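## Task

Remove the black key fob from the drawer of the small wooden box, set it down directly on the table surface with nothing underneath it, and push the drawer closed. The box must stay roughly in its current spot and orientation, and the other object must remain inside the drawer.

## Robot and tools

Robot: two arms, left_arm and right_arm, each with a two-finger gripper. Each base sits on a tilted plate, and both plates hang from one metal frame behind the arms. For proximity warnings, a plate and its half of the frame count as part of that arm. Calibrated bases: left_arm (+0.048, +0.320, +0.317) m, quat_wxyz (+0.957, -0.123, +0.264, +0.004); right_arm (+0.034, -0.209, +0.317) m, quat_wxyz (+0.957, +0.118, +0.266, +0.011).

Frame: one scene frame in metres. Origin at table height, halfway between the nominal bases. +z is up, +x points out over the table, and left_arm is on the +y side. Camera image left/right does not match arm names. Orientations are quaternions written w first. The gripper fingers extend along its own +z axis and close along its y axis. end_effector_position is the point between the pads, just under 1 cm behind the tips. Reported poses may be off by a few cm, worse at long reach.

Row layout (used by execute_actions and move): a flat list of 16 numbers, always for both arms: left_arm x, y, z, qw, qx, qy, qz, opening, then right_arm in the same order. x, y, z and the quaternion are an absolute target pose for that gripper in the scene frame, not an offset. Opening runs from -1 (closed, 0 mm gap) to +1 (fully open, about 87 mm); 0.5 gives about 69 mm, 0 about 43 mm, -0.5 about 18 mm. To hold an arm still, resend its last reported pose and desired opening unchanged; to keep an orientation, resend the same quaternion every time rather than copying a drifted reading.

execute_actions: argument actions is a list holding at most one item. Empty list: just returns state (with pictures). {"rows": [...], "steps": n}: up to 15 rows, n from 5 to 15 steps of 1/30 s (default 15); one row per step, last row repeats. Refused if any target lies over 0.6 m from the arm's last reported position along any gripper axis. {"steps": n} alone waits up to 300 steps counted from the previous result. Optional cameras: list of names, ["all"], or []; pictures come only with an empty action list or when requested.

move: target is one row or a list of up to 15 rows (no 0.6 m limit). Each gripper travels in a straight line to its pose; all arms finish together, each leg at least 0.5 s, whole move capped at 10 s. speed in m/s, 0.002 to 0.5, default 0.25 (rotation capped at twice that in rad/s); one value or one per target. blend in m rounds corners of a list. blocking=false returns about 0.5 s after start. Paths ignore obstacles and the other arm. Opening changes in later targets happen with all arms halted at that point. The result adds a move: line such as done, off_target, moving, held or fault, plus limits (paced = pose clipped, held = steps withheld). done means at rest within 10 mm and 2 degrees; it says nothing about contact.

wait: seconds 0 to 10; lets a running move continue, ending early if it finishes. stop: brakes a running move (needs braking distance; fingers keep moving). zoom_image: camera (cam_high, cam_low, cam_left_wrist, cam_right_wrist) and region [x0, y0, x1, y1] in pixels, at most 504 by 504, from that camera's newest image. finished_scene: scene is 1 or 2; ends the current scene irreversibly and reports the next task.

Control: each step the commanded pose is clipped to within 100 mm and 20 degrees of the measured pose, then solved by damped IK, favouring position. Friction and gravity can leave the gripper low, short or tilted; tiny moves may not happen or go sideways. Check position and orientation after each move and correct tilt. Avoid paths near an arm's own base or with the wrist near the first joint axis: the shoulder posture can flip. The simulation keeps running while you compose replies. Each result is taken 5 steps before the action ends; those steps run afterwards. Hand target in a result shows where the controller is currently driving.

Gripping: grip_measured uses the same scale as opening (in Joint positions, the last value per arm reads 0 closed to 1 open). To grasp, command about 0.04 below the reading at first contact for full force; less for a lighter hold. Readings may be off by about 1 mm. Pads give about 20 N each.

Joint torques follow Joint positions order; the first three wrap at ±28 N m. Joint limits (rad): waist -2.618..3.054, shoulder 0..3.142, elbow 0..3.142 (straight 2.901), wrist pitch and yaw -1.571..1.571, roll -2.094..2.094. Velocities marked within noise mean the arm is still.

Cameras: cam_high (overhead), cam_low (low side view), cam_left_wrist, cam_right_wrist, all 672x504, with the calibration supplied; wrist images may lag while moving.

Avoid: dropping the item or releasing it while it moves, knocking anything off the table (fails the task), slamming, hard pushes, and especially hard contact between the two arms, which can end the scene. Long stretched holds or pushing against unreachable poses heat motors: MOTOR HOT at 75 °C, a fault that folds and disables the arm at 90 °C. Brief external tugs on held or loose objects can occur. Keep the box in place and its other content inside when pulling the drawer and pushing it shut.

Each tool is called after ">>>" by a JSON object that holds its "fn" and its "kwargs", one argument or row to a line.

## Session

>>> {"fn": "execute_actions", "kwargs": {
  "actions": []
}}

Scene clock: 0.00 s of 6000.00 s.
left_arm: end_effector_position=(+0.0998, +0.1270, +0.2928) grip_measured=+1.000 end_effector_quat_wxyz=(-0.035, +0.687, +0.534, -0.491) | right_arm: end_effector_position=(+0.4542, -0.2631, +0.1802) grip_measured=+1.000 end_effector_quat_wxyz=(+0.210, +0.029, +0.971, -0.113)
Joint positions: left_arm=[-0.98 1.552 0.577 -0.527 0.448 0.878 1] | right_arm=[0.037 1.58 0.906 0.109 0.457 -0.116 1]
Joint velocities: within noise
Joint torques (N m): no reading
Motor temperatures (°C): left_arm=[26 35 37 31 25 28 24] | right_arm=[25 31 31 31 29 29 29]
Heat: left arm: 37 °C; right arm: 31 °C.
Hand target: left_arm +0.1015, +0.1262, +0.2930; -0.032, +0.687, +0.535, -0.491 | right_arm +0.4606, -0.2645, +0.1858; +0.220, +0.033, +0.968, -0.113

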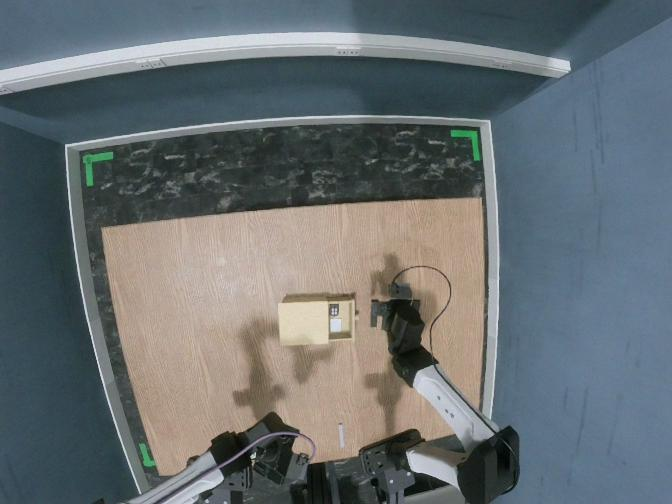

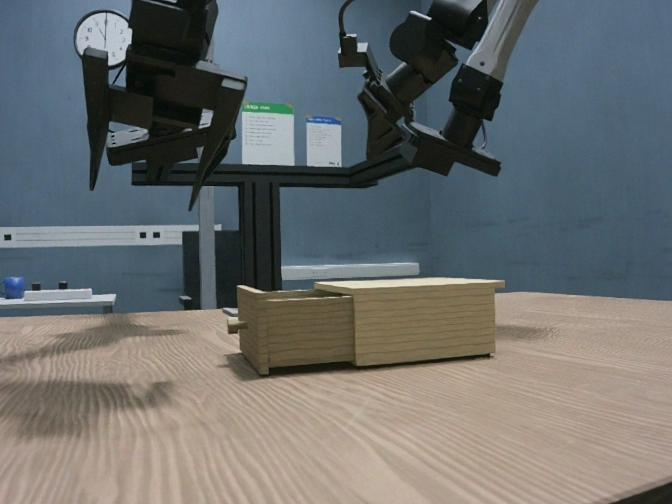

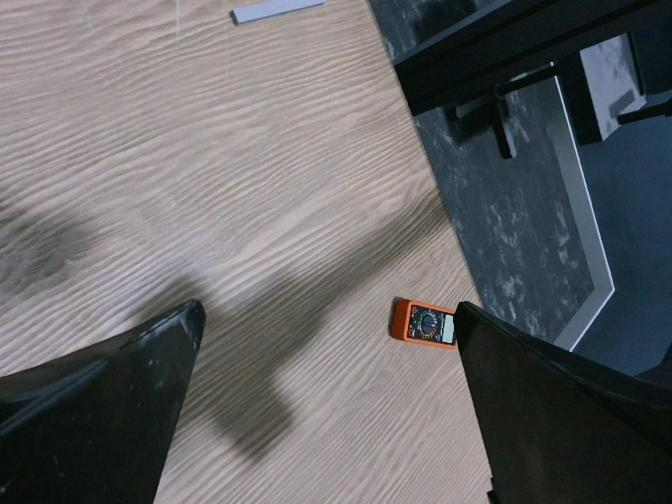

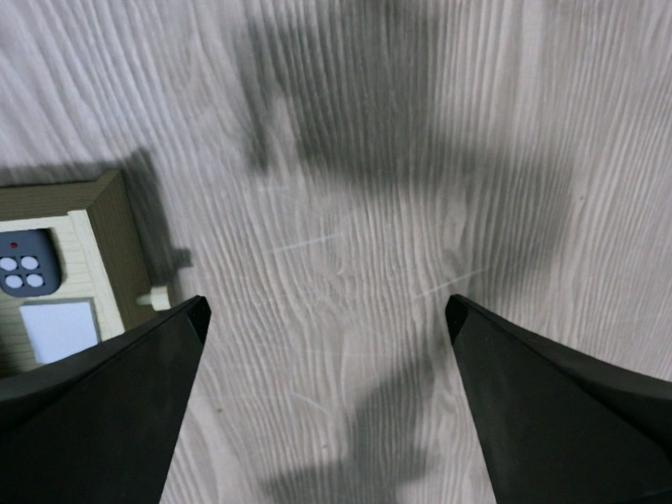

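>>> {"fn": "zoom_image", "kwargs": {
  "camera": "cam_high",
  "region": [260, 270, 400, 370]
}}

>>> {"fn": "zoom_image", "kwargs": {
  "camera": "cam_right_wrist",
  "region": [0, 140, 220, 400]
}}

>>> {"fn": "zoom_image", "kwargs": {
  "camera": "cam_low",
  "region": [200, 250, 520, 390]
}}

Scaled by 3.600 from the camera's 672x504 image, which has a finer 960x720 frame.

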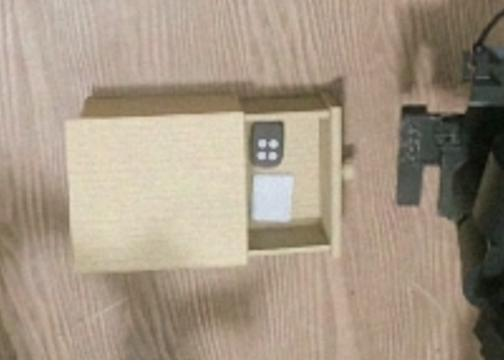

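Scaled by 1.938 from the camera's 672x504 image, which has a finer 960x720 frame.

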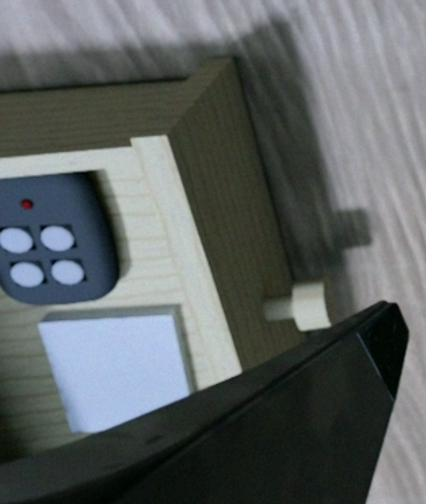

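Scaled by 1.575 from the camera's 672x504 image, which has a finer 960x720 frame.

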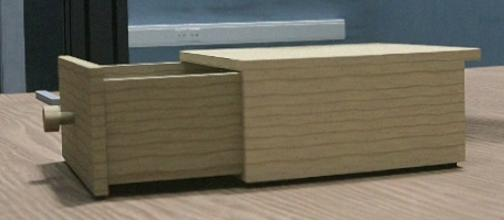

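>>> {"fn": "move", "kwargs": {
  "target": [0.0998,0.1270,0.2928,-0.035,0.687,0.534,-0.491,1,0.425,-0.118,0.19,0,0,1,0,0.2],
  "speed": 0.15
}}

Scene clock: 4.53 s of 6000.00 s.
left_arm: end_effector_position=(+0.0998, +0.1270, +0.2928) grip_measured=+1.000 end_effector_quat_wxyz=(-0.035, +0.687, +0.534, -0.491) | right_arm: end_effector_position=(+0.4246, -0.1256, +0.1915) grip_measured=+0.200 end_effector_quat_wxyz=(+0.006, +0.001, +1.000, -0.006)
Joint positions: left_arm=[-0.98 1.552 0.577 -0.527 0.448 0.878 1] | right_arm=[0.312 1.84 1.365 -0.629 0.401 0.243 0.6]
Joint velocities: within noise
Joint torques (N m): left_arm=[-3.21 -4.11 3.84 0.45 0.54 0.19] | right_arm=[5.3 -7.02 7.65 0.09 -0.09 -0.02]
Motor temperatures (°C): left_arm=[26 36 38 31 25 28 24] | right_arm=[25 32 32 31 29 29 29]
Heat: left arm: 38 °C; right arm: 32 °C.
Hand target: left_arm +0.0999, +0.1270, +0.2928; -0.035, +0.687, +0.534, -0.491 | right_arm +0.4250, -0.1181, +0.1901; +0.000, +0.000, +1.000, +0.000
Off the commanded pose: left_arm 0.000 m, 0 deg | right_arm 0.008 m, 1 deg.
Kept back: nothing.
move: done
camera_calibration:
cam_right_wrist: T_world_to_cam=[[0.0177451, -0.999784, 0.010808, -0.13698], [-0.646843, -0.00323661, 0.762617, 0.147888], [-0.762417, -0.0205238, -0.64676, 0.581528], [0, 0, 0, 1]] pos_world=[0.541458, -0.124536, 0.264808]

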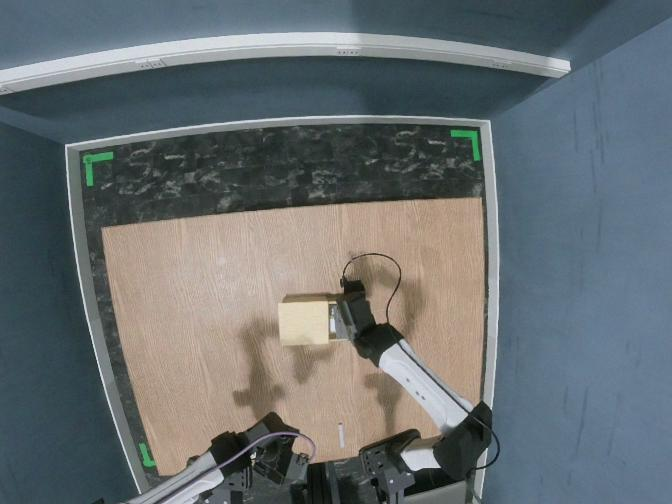

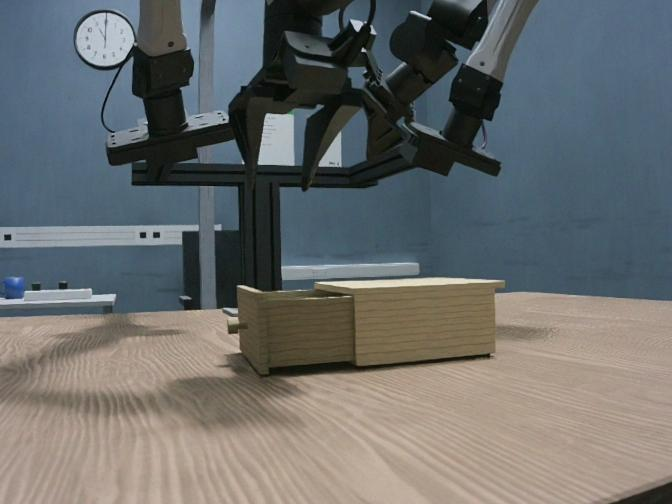

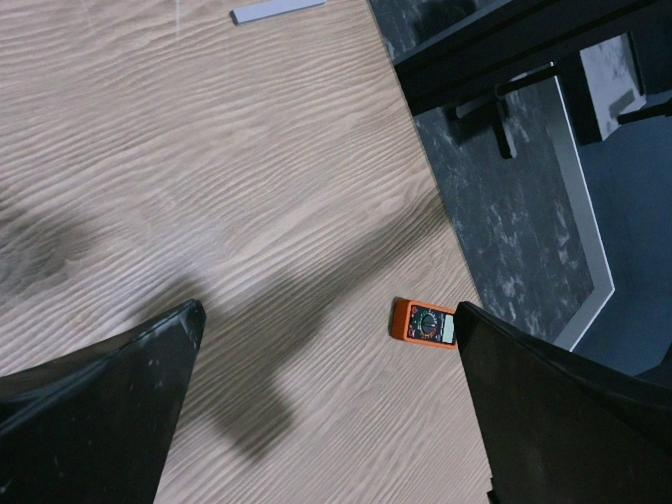

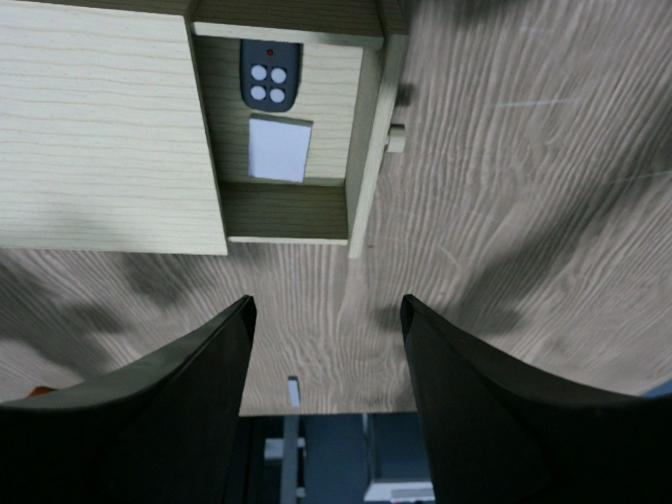

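>>> {"fn": "zoom_image", "kwargs": {
  "camera": "cam_low",
  "region": [200, 20, 420, 220]
}}

>>> {"fn": "zoom_image", "kwargs": {
  "camera": "cam_right_wrist",
  "region": [150, 0, 450, 270]
}}

Scaled by 2.291 from the camera's 672x504 image, which has a finer 960x720 frame.

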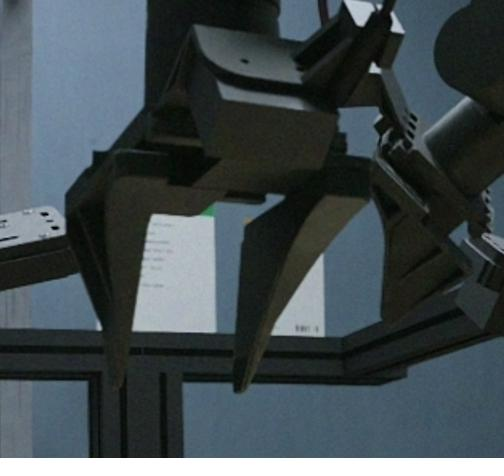

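Scaled by 1.680 from the camera's 672x504 image, which has a finer 960x720 frame.

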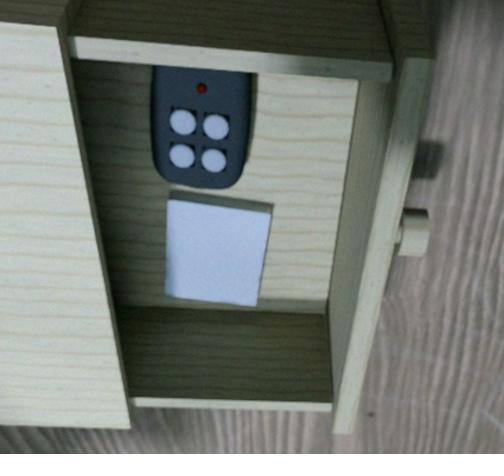

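>>> {"fn": "move", "kwargs": {
  "target": [0.0998,0.1270,0.2928,-0.035,0.687,0.534,-0.491,1,0.39,-0.151,0.11,0,0.0462,0.9989,0,-0.2],
  "speed": 0.12
}}

Scene clock: 8.87 s of 6000.00 s.
left_arm: end_effector_position=(+0.0998, +0.1270, +0.2928) grip_measured=+1.000 end_effector_quat_wxyz=(-0.035, +0.687, +0.534, -0.491) | right_arm: end_effector_position=(+0.3930, -0.1508, +0.1166) grip_measured=-0.200 end_effector_quat_wxyz=(+0.004, +0.048, +0.999, -0.002)
Joint positions: left_arm=[-0.98 1.552 0.577 -0.527 0.448 0.878 1] | right_arm=[0.179 1.92 1.162 -0.303 0.33 0.213 0.4]
Joint velocities: within noise
Joint torques (N m): left_arm=[-3.18 -4.08 3.84 0.43 0.53 0.19] | right_arm=[2.88 -6.99 3.58 0.32 -0.02 -0.27]
Motor temperatures (°C): left_arm=[26 36 38 31 25 28 24] | right_arm=[26 32 32 31 29 29 29]
Heat: left arm: 38 °C; right arm: 32 °C.
Hand target: left_arm +0.0999, +0.1270, +0.2928; -0.035, +0.687, +0.534, -0.491 | right_arm +0.3900, -0.1510, +0.1101; +0.000, +0.046, +0.999, +0.000
Off the commanded pose: left_arm 0.000 m, 0 deg | right_arm 0.007 m, 1 deg.
Kept back: nothing.
move: done
camera_calibration:
cam_right_wrist: T_world_to_cam=[[-0.0759915, -0.997104, 0.00305516, -0.122598], [-0.642008, 0.0512728, 0.764982, 0.190544], [-0.762923, 0.0561707, -0.644045, 0.51988], [0, 0, 0, 1]] pos_world=[0.509642, -0.161215, 0.189438]

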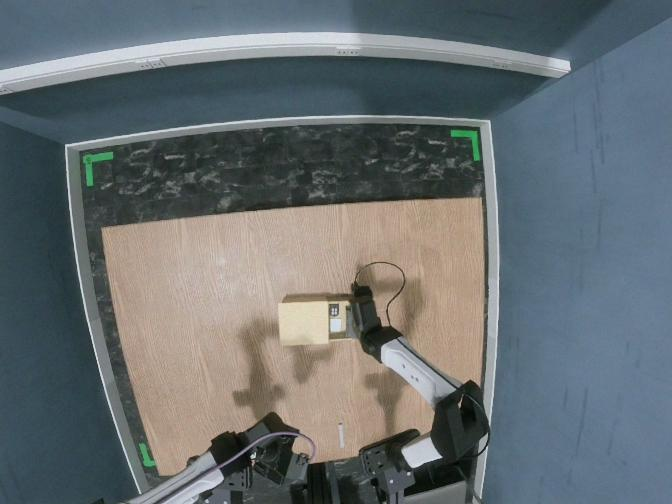

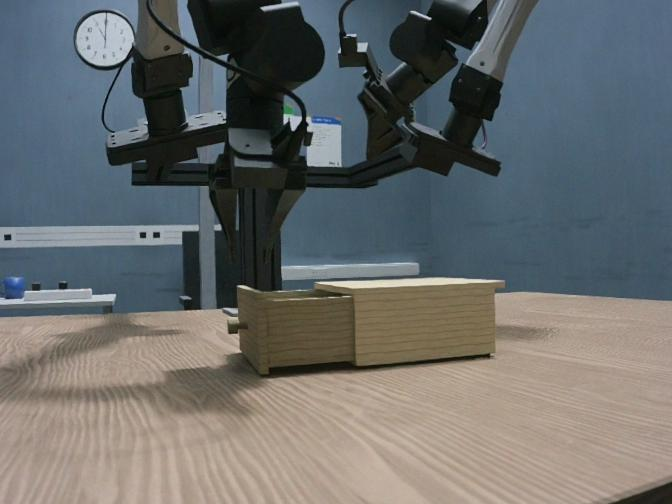

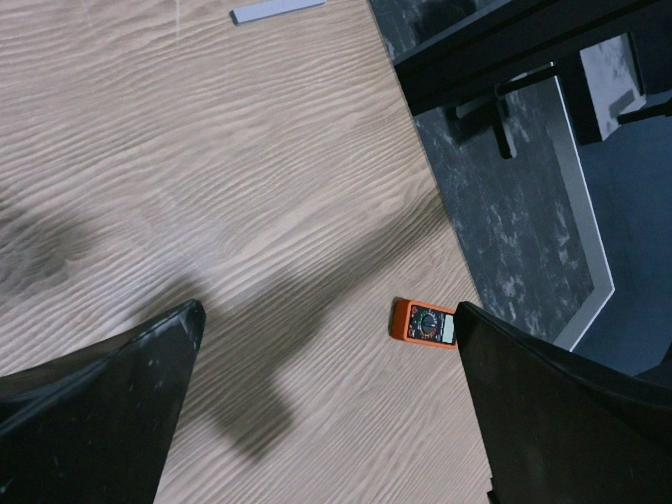

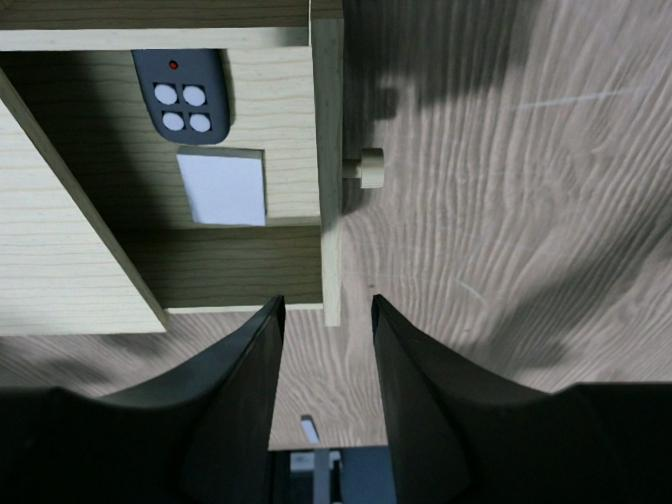

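>>> {"fn": "move", "kwargs": {
  "target": [0.0998,0.1270,0.2928,-0.035,0.687,0.534,-0.491,1,0.388,-0.151,0.055,0,0.0462,0.9989,0,-0.2],
  "speed": 0.08,
  "cameras": ["cam_low","cam_right_wrist"]
}}

Scene clock: 10.40 s of 6000.00 s.
left_arm: end_effector_position=(+0.0998, +0.1270, +0.2928) grip_measured=+1.000 end_effector_quat_wxyz=(-0.035, +0.687, +0.534, -0.491) | right_arm: end_effector_position=(+0.3848, -0.1498, +0.0614) grip_measured=-0.200 end_effector_quat_wxyz=(-0.003, +0.045, +0.999, -0.003)
Joint positions: left_arm=[-0.98 1.552 0.577 -0.527 0.448 0.878 1] | right_arm=[0.138 2.094 1.19 -0.16 0.309 0.172 0.4]
Joint velocities: within noise
Joint torques (N m): left_arm=[-3.21 -4.1 3.82 0.44 0.55 0.19] | right_arm=[2.85 -7.12 4.46 0.35 -0.12 -0.23]
Motor temperatures (°C): left_arm=[26 36 38 31 25 28 24] | right_arm=[26 33 32 31 29 29 29]
Heat: left arm: 38 °C; right arm: 33 °C.
Hand target: left_arm +0.0999, +0.1270, +0.2928; -0.035, +0.687, +0.534, -0.491 | right_arm +0.3880, -0.1510, +0.0552; +0.000, +0.046, +0.999, +0.000
Off the commanded pose: left_arm 0.000 m, 0 deg | right_arm 0.007 m, 0 deg.
Kept back: nothing.
move: done
camera_calibration:
cam_right_wrist: T_world_to_cam=[[-0.069277, -0.99759, 0.00396224, -0.124803], [-0.632445, 0.0469907, 0.773179, 0.222589], [-0.771501, 0.0510576, -0.634176, 0.479921], [0, 0, 0, 1]] pos_world=[0.502389, -0.159465, 0.132748]
Images, in order (width x height): cam_low 672x504, cam_right_wrist 672x504.

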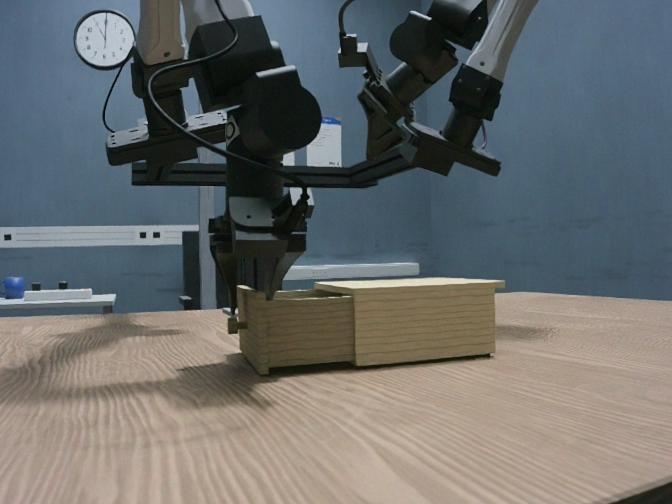

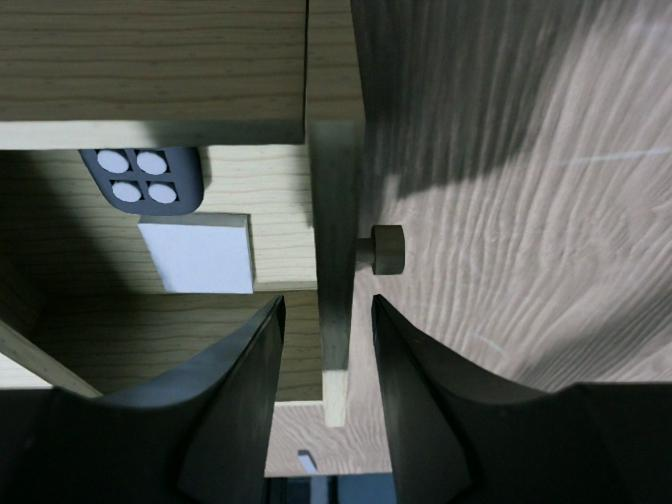

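>>> {"fn": "move", "kwargs": {
  "target": [0.0998,0.1270,0.2928,-0.035,0.687,0.534,-0.491,1,0.388,-0.151,0.055,0,0.0462,0.9989,0,-0.88],
  "speed": 0.08,
  "cameras": ["cam_low","cam_right_wrist"]
}}

Scene clock: 11.33 s of 6000.00 s.
left_arm: end_effector_position=(+0.0998, +0.1270, +0.2928) grip_measured=+1.000 end_effector_quat_wxyz=(-0.035, +0.687, +0.534, -0.491) | right_arm: end_effector_position=(+0.3848, -0.1508, +0.0612) grip_measured=-0.727 end_effector_quat_wxyz=(-0.003, +0.045, +0.999, -0.003)
Joint positions: left_arm=[-0.98 1.552 0.577 -0.527 0.448 0.878 1] | right_arm=[0.136 2.094 1.19 -0.159 0.309 0.169 0.137]
Joint velocities: within noise
Joint torques (N m): left_arm=[-3.25 -4.07 3.81 0.44 0.54 0.19] | right_arm=[2.95 -6.99 4.34 0.34 -0.09 -0.22]
Motor temperatures (°C): left_arm=[26 36 38 31 25 28 24] | right_arm=[26 33 32 31 28 29 29]
Heat: left arm: 38 °C; right arm: 33 °C.
Hand target: left_arm +0.0999, +0.1270, +0.2928; -0.035, +0.687, +0.534, -0.491 | right_arm +0.3880, -0.1512, +0.0552; +0.000, +0.046, +0.999, +0.000
Off the commanded pose: left_arm 0.000 m, 0 deg | right_arm 0.007 m, 1 deg.
Kept back: nothing.
move: done
camera_calibration:
cam_right_wrist: T_world_to_cam=[[-0.0683051, -0.997651, 0.00527315, -0.126228], [-0.632458, 0.0473884, 0.773144, 0.22292], [-0.771577, 0.0494746, -0.634209, 0.479679], [0, 0, 0, 1]] pos_world=[0.502475, -0.160227, 0.132533]
Images, in order (width x height): cam_low 672x504, cam_right_wrist 672x504.

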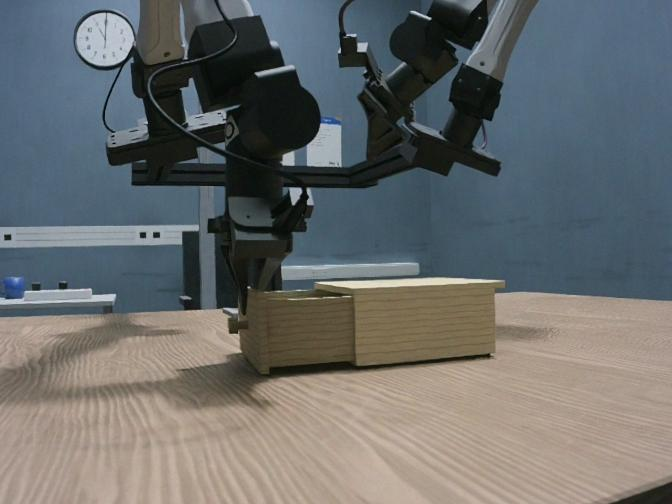

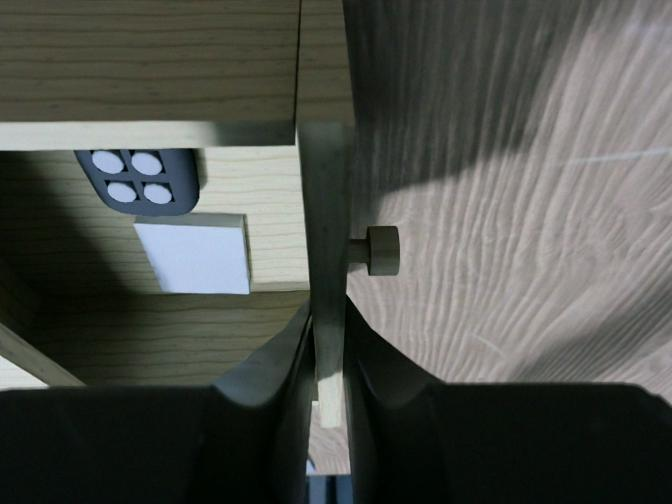

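>>> {"fn": "move", "kwargs": {
  "target": [0.0998,0.1270,0.2928,-0.035,0.687,0.534,-0.491,1,0.386,-0.173,0.055,0,0.0462,0.9989,0,-0.88],
  "speed": 0.04
}}

Scene clock: 12.33 s of 6000.00 s.
left_arm: end_effector_position=(+0.0998, +0.1270, +0.2928) grip_measured=+1.000 end_effector_quat_wxyz=(-0.035, +0.687, +0.534, -0.491) | right_arm: end_effector_position=(+0.3843, -0.1537, +0.0576) grip_measured=-0.727 end_effector_quat_wxyz=(-0.006, +0.042, +0.999, +0.024)
Joint positions: left_arm=[-0.98 1.552 0.577 -0.527 0.448 0.878 1] | right_arm=[0.102 2.094 1.186 -0.147 0.239 0.134 0.137]
Joint velocities: within noise
Joint torques (N m): left_arm=[-3.19 -4.12 3.81 0.43 0.53 0.2] | right_arm=[0.9 -9.22 2.06 0.35 0.32 -0.38]
Motor temperatures (°C): left_arm=[26 36 38 31 25 28 24] | right_arm=[26 33 32 31 28 29 29]
Heat: left arm: 38 °C; right arm: 33 °C.
Hand target: left_arm +0.0999, +0.1270, +0.2928; -0.035, +0.687, +0.534, -0.491 | right_arm +0.3857, -0.1727, +0.0554; -0.001, +0.046, +0.999, +0.000
Off the commanded pose: left_arm 0.000 m, 0 deg | right_arm 0.019 m, 3 deg.
Kept back: nothing.
move: off_target (right_arm)
camera_calibration:
cam_right_wrist: T_world_to_cam=[[-0.0638056, -0.996775, -0.0486649, -0.127704], [-0.629163, 0.00232589, 0.77727, 0.217067], [-0.77465, 0.0802123, -0.627282, 0.482612], [0, 0, 0, 1]] pos_world=[0.502278, -0.166508, 0.127799]

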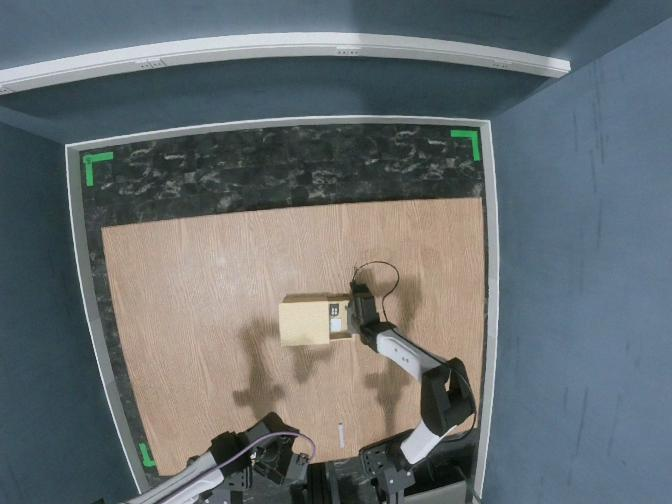

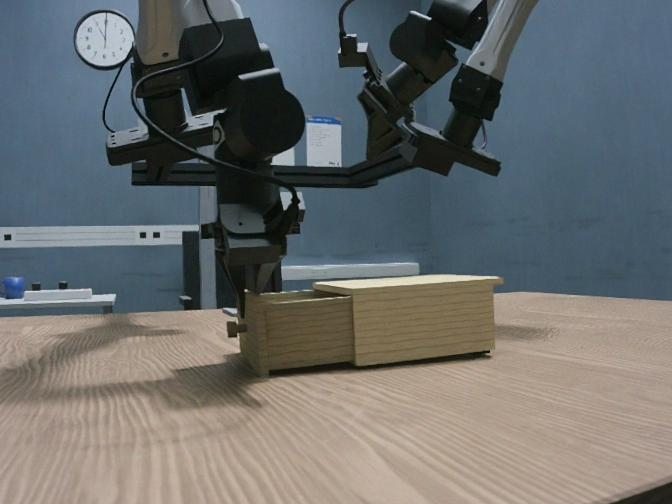

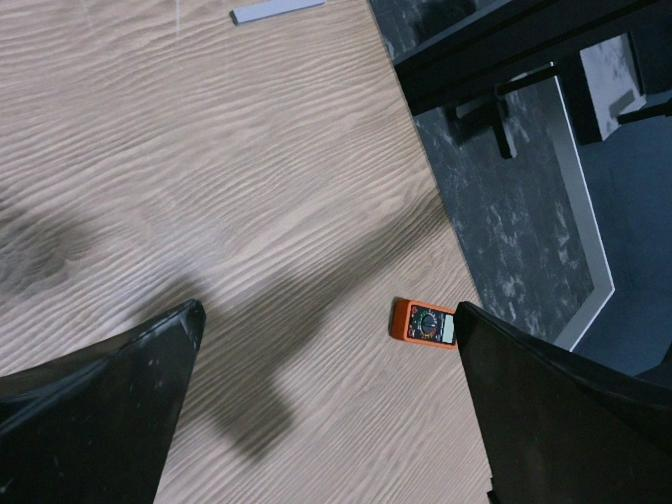

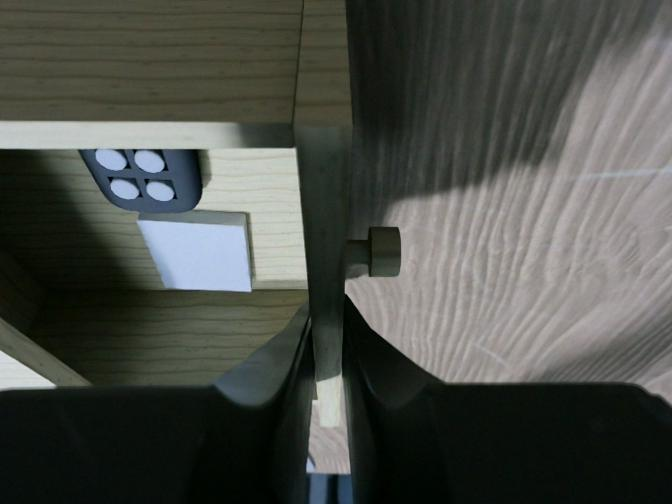

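>>> {"fn": "move", "kwargs": {
  "target": [0.0998,0.1270,0.2928,-0.035,0.687,0.534,-0.491,1,0.388,-0.151,0.055,0,0.0462,0.9989,0,-0.88],
  "speed": 0.04
}}

Scene clock: 13.33 s of 6000.00 s.
left_arm: end_effector_position=(+0.0998, +0.1270, +0.2928) grip_measured=+1.000 end_effector_quat_wxyz=(-0.035, +0.687, +0.534, -0.491) | right_arm: end_effector_position=(+0.3847, -0.1521, +0.0593) grip_measured=-0.727 end_effector_quat_wxyz=(-0.005, +0.044, +0.999, +0.011)
Joint positions: left_arm=[-0.98 1.552 0.577 -0.527 0.448 0.878 1] | right_arm=[0.118 2.094 1.188 -0.153 0.271 0.152 0.137]
Joint velocities: within noise
Joint torques (N m): left_arm=[-3.22 -4.11 3.79 0.44 0.55 0.18] | right_arm=[4.72 -7.04 4.48 0.3 0.27 -0.03]
Motor temperatures (°C): left_arm=[26 36 38 31 25 28 24] | right_arm=[26 33 32 31 28 29 29]
Heat: left arm: 38 °C; right arm: 33 °C.
Hand target: left_arm +0.0999, +0.1270, +0.2928; -0.035, +0.687, +0.534, -0.491 | right_arm +0.3879, -0.1510, +0.0552; +0.000, +0.046, +0.999, +0.000
Off the commanded pose: left_arm 0.000 m, 0 deg | right_arm 0.006 m, 1 deg.
Kept back: nothing.
move: done
camera_calibration:
cam_right_wrist: T_world_to_cam=[[-0.0668435, -0.997475, -0.0239716, -0.126346], [-0.630581, 0.0236136, 0.775764, 0.219893], [-0.773239, 0.0669708, -0.630568, 0.481516], [0, 0, 0, 1]] pos_world=[0.502542, -0.163467, 0.130015]

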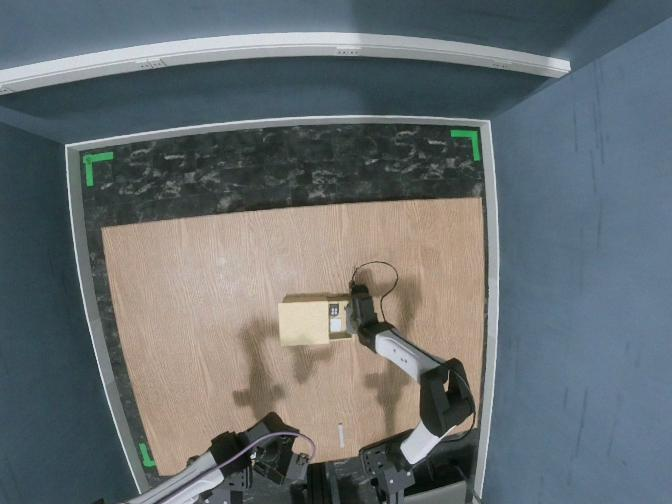

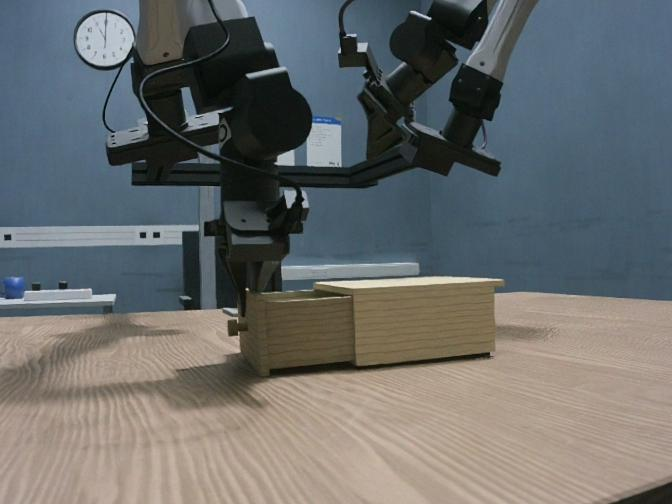

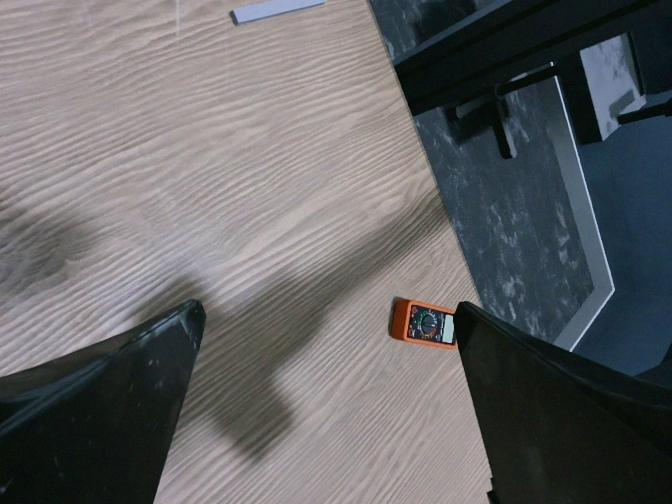

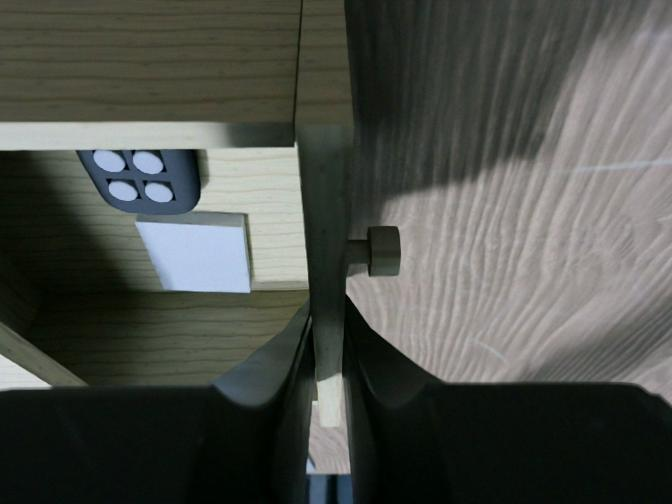

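>>> {"fn": "move", "kwargs": {
  "target": [
    [0.0998,0.1270,0.2928,-0.035,0.687,0.534,-0.491,1,0.388,-0.152,0.056,0,0.0462,0.9989,0,-0.2],
    [0.0998,0.1270,0.2928,-0.035,0.687,0.534,-0.491,1,0.388,-0.150,0.11,0,0.0462,0.9989,0,-0.2],
    [0.0998,0.1270,0.2928,-0.035,0.687,0.534,-0.491,1,0.41,-0.106,0.14,0,0.0462,0.9989,0,-0.2]
  ],
  "speed": 0.12,
  "blend": 0.01
}}

Scene clock: 16.77 s of 6000.00 s.
left_arm: end_effector_position=(+0.0998, +0.1270, +0.2928) grip_measured=+1.000 end_effector_quat_wxyz=(-0.035, +0.687, +0.534, -0.491) | right_arm: end_effector_position=(+0.4011, -0.1066, +0.1322) grip_measured=-0.200 end_effector_quat_wxyz=(-0.011, +0.041, +0.999, +0.001)
Joint positions: left_arm=[-0.98 1.552 0.577 -0.527 0.448 0.878 1] | right_arm=[0.294 1.977 1.293 -0.444 0.369 0.316 0.4]
Joint velocities: within noise
Joint torques (N m): left_arm=[-3.25 -4.05 3.84 0.42 0.54 0.2] | right_arm=[5.26 -9.98 6 0.04 0.09 -0.04]
Motor temperatures (°C): left_arm=[26 37 38 31 25 28 24] | right_arm=[26 34 32 31 28 29 29]
Heat: left arm: 38 °C; right arm: 34 °C.
Hand target: left_arm +0.0999, +0.1270, +0.2928; -0.035, +0.687, +0.534, -0.491 | right_arm +0.4098, -0.1059, +0.1399; +0.000, +0.046, +0.999, +0.000
Off the commanded pose: left_arm 0.000 m, 0 deg | right_arm 0.012 m, 1 deg.
Kept back: nothing.
move: off_target (right_arm); blend cut to 0 m at target 1
camera_calibration:
cam_right_wrist: T_world_to_cam=[[-0.0609721, -0.998132, -0.00374851, -0.083206], [-0.620193, 0.0349421, 0.783671, 0.168569], [-0.782076, 0.0501069, -0.621165, 0.537575], [0, 0, 0, 1]] pos_world=[0.519897, -0.115877, 0.201508]

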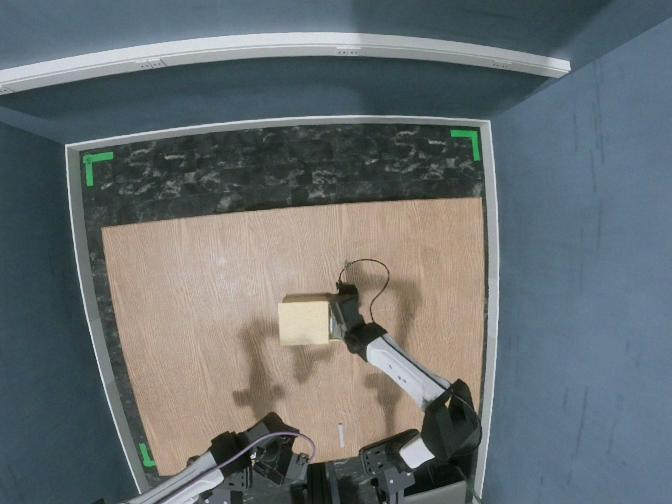

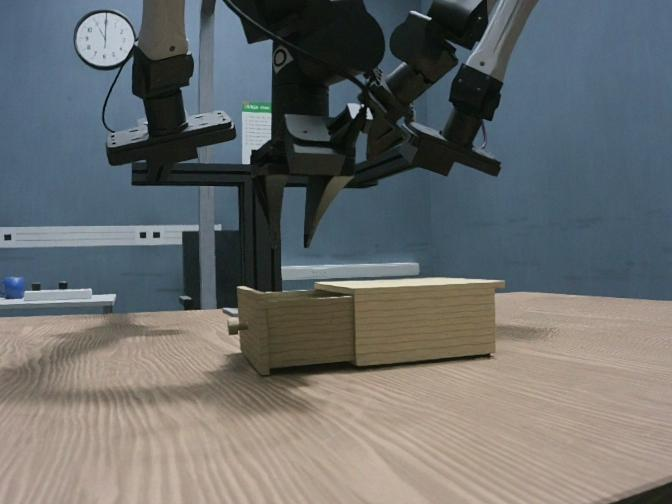

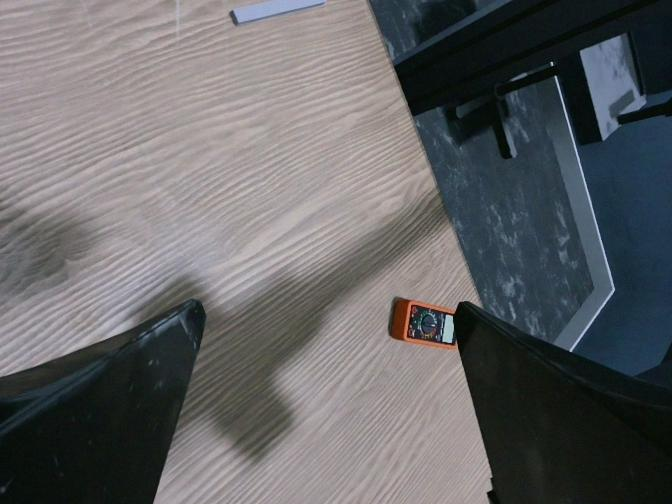

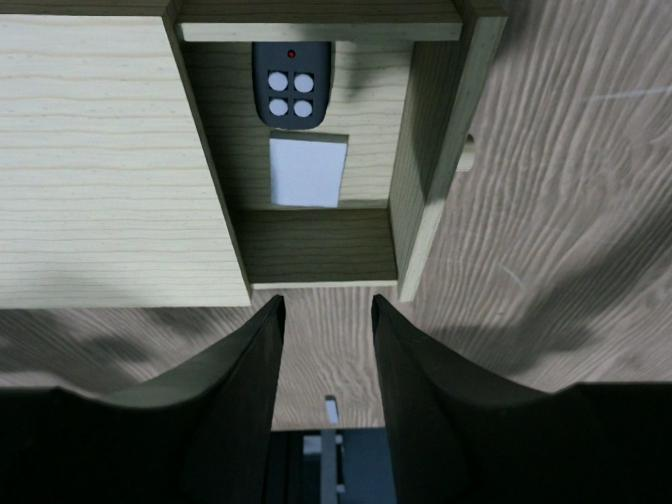

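>>> {"fn": "zoom_image", "kwargs": {
  "camera": "cam_high",
  "region": [300, 270, 400, 370]
}}

>>> {"fn": "zoom_image", "kwargs": {
  "camera": "cam_low",
  "region": [340, 0, 540, 200]
}}

Scaled by 5.040 from the camera's 672x504 image, which has a finer 960x720 frame.

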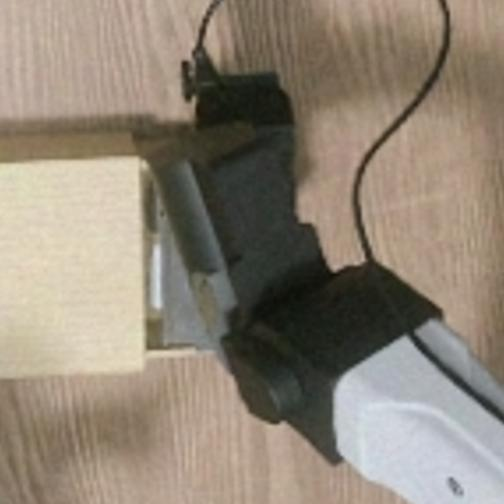

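Scaled by 2.520 from the camera's 672x504 image, which has a finer 960x720 frame.

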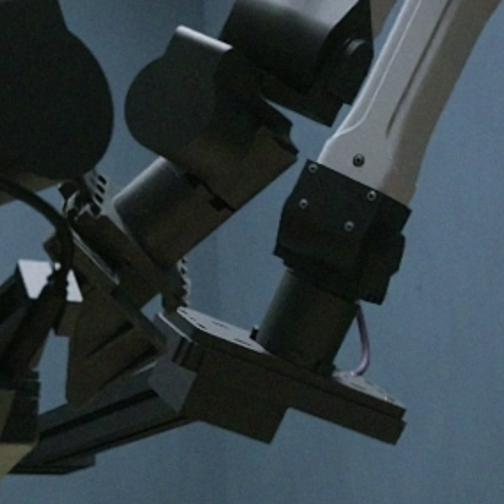

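>>> {"fn": "move", "kwargs": {
  "target": [0.0998,0.1270,0.2928,-0.035,0.687,0.534,-0.491,1,0.426,-0.095,0.062,0,0.0462,0.9989,0,-1],
  "speed": 0.1,
  "cameras": ["cam_low","cam_right_wrist"]
}}

Scene clock: 18.67 s of 6000.00 s.
left_arm: end_effector_position=(+0.0998, +0.1270, +0.2928) grip_measured=+1.000 end_effector_quat_wxyz=(-0.035, +0.687, +0.534, -0.491) | right_arm: end_effector_position=(+0.4217, -0.0940, +0.0690) grip_measured=-0.973 end_effector_quat_wxyz=(-0.003, +0.044, +0.999, -0.003)
Joint positions: left_arm=[-0.98 1.552 0.577 -0.527 0.448 0.878 1] | right_arm=[0.261 2.209 1.453 -0.346 0.367 0.285 0.013]
Joint velocities: within noise
Joint torques (N m): left_arm=[-3.22 -4.08 3.81 0.44 0.54 0.18] | right_arm=[3.99 -7.84 5.68 0.28 -0.05 -0.23]
Motor temperatures (°C): left_arm=[26 37 38 31 25 28 24] | right_arm=[26 34 32 31 28 29 29]
Heat: left arm: 38 °C; right arm: 34 °C.
Hand target: left_arm +0.0999, +0.1270, +0.2928; -0.035, +0.687, +0.534, -0.491 | right_arm +0.4258, -0.0951, +0.0622; +0.000, +0.046, +0.999, +0.000
Off the commanded pose: left_arm 0.000 m, 0 deg | right_arm 0.008 m, 1 deg.
Kept back: nothing.
move: done
camera_calibration:
cam_right_wrist: T_world_to_cam=[[-0.0669811, -0.997745, 0.00437029, -0.0675761], [-0.632052, 0.0458196, 0.77357, 0.237131], [-0.772025, 0.0490523, -0.633696, 0.510326], [0, 0, 0, 1]] pos_world=[0.539338, -0.103322, 0.140249]
Images, in order (width x height): cam_low 672x504, cam_right_wrist 672x504.

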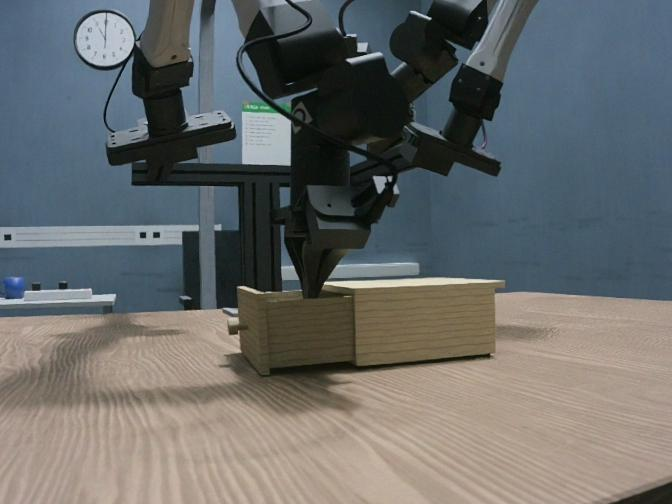

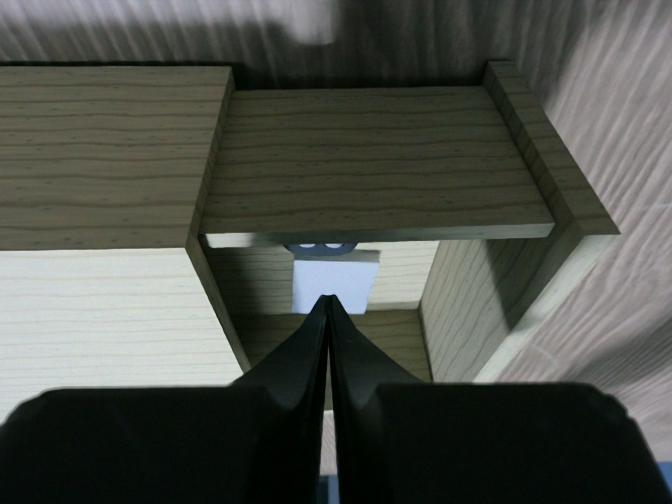

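>>> {"fn": "move", "kwargs": {
  "target": [0.0998,0.1270,0.2928,-0.035,0.687,0.534,-0.491,1,0.429,-0.093,0.030,0,0.0462,0.9989,0,-1],
  "speed": 0.06,
  "cameras": ["cam_high","cam_low","cam_right_wrist"]
}}

Scene clock: 19.90 s of 6000.00 s.
left_arm: end_effector_position=(+0.0998, +0.1270, +0.2928) grip_measured=+1.000 end_effector_quat_wxyz=(-0.035, +0.687, +0.534, -0.491) | right_arm: end_effector_position=(+0.4241, -0.0919, +0.0414) grip_measured=-0.973 end_effector_quat_wxyz=(-0.006, +0.041, +0.999, -0.003)
Joint positions: left_arm=[-0.98 1.552 0.577 -0.527 0.448 0.878 1] | right_arm=[0.242 2.304 1.52 -0.319 0.358 0.263 0.013]
Joint velocities: within noise
Joint torques (N m): left_arm=[-3.21 -4.1 3.79 0.44 0.55 0.2] | right_arm=[3.71 -7.13 5.68 0.44 -0.1 -0.2]
Motor temperatures (°C): left_arm=[26 37 38 31 25 28 24] | right_arm=[26 34 32 31 28 29 29]
Heat: left arm: 38 °C; right arm: 34 °C.
Hand target: left_arm +0.0999, +0.1270, +0.2928; -0.035, +0.687, +0.534, -0.491 | right_arm +0.4288, -0.0932, +0.0305; +0.000, +0.046, +0.999, +0.000
Off the commanded pose: left_arm 0.000 m, 0 deg | right_arm 0.012 m, 1 deg.
Kept back: nothing.
move: off_target (right_arm)
camera_calibration:
cam_right_wrist: T_world_to_cam=[[-0.060576, -0.99815, 0.00528149, -0.0680408], [-0.627151, 0.042176, 0.777755, 0.257322], [-0.776539, 0.043801, -0.628545, 0.495798], [0, 0, 0, 1]] pos_world=[0.542265, -0.100484, 0.111857]
Images, in order (width x height): cam_high 672x504, cam_low 672x504, cam_right_wrist 672x504.

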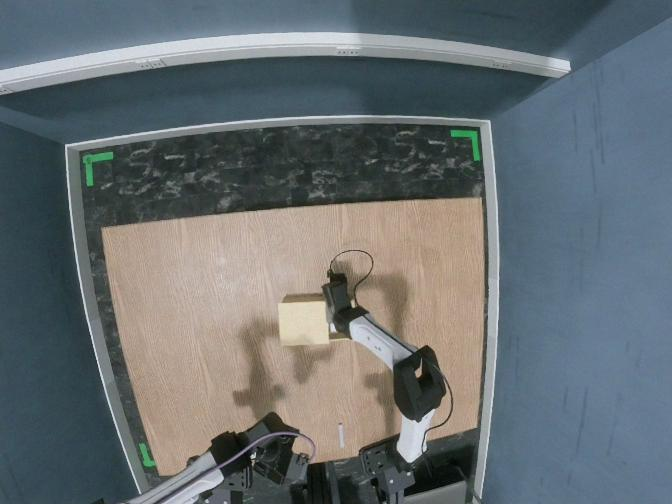

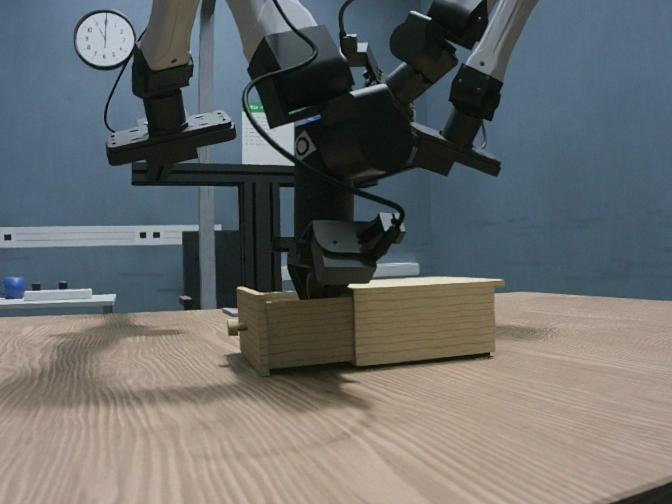

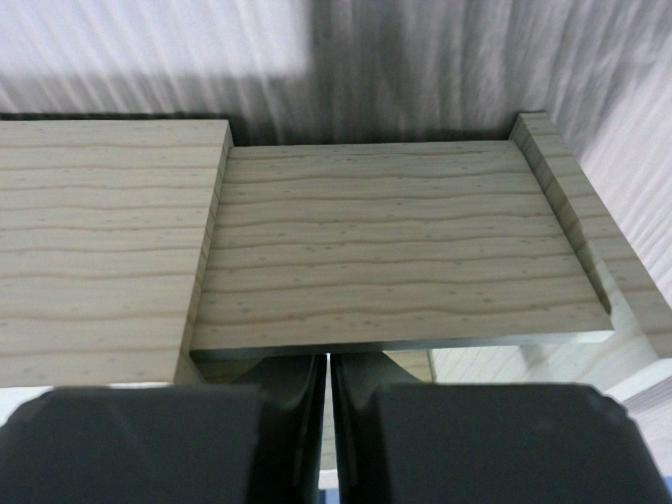

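>>> {"fn": "zoom_image", "kwargs": {
  "camera": "cam_high",
  "region": [270, 250, 390, 370]
}}

>>> {"fn": "zoom_image", "kwargs": {
  "camera": "cam_low",
  "region": [220, 200, 420, 390]
}}

Scaled by 4.200 from the camera's 672x504 image, which has a finer 960x720 frame.

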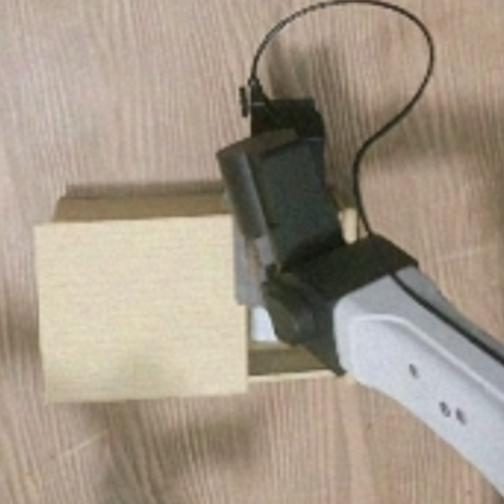

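Scaled by 2.520 from the camera's 672x504 image, which has a finer 960x720 frame.

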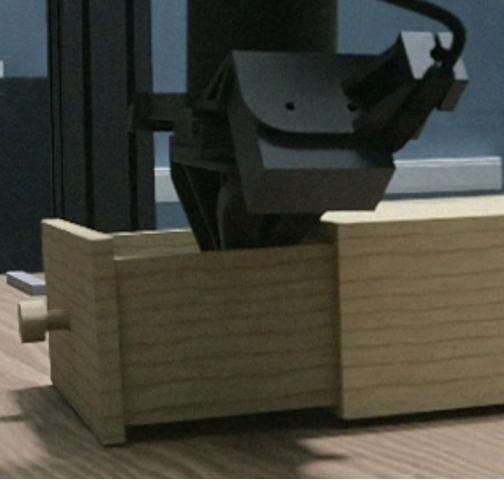

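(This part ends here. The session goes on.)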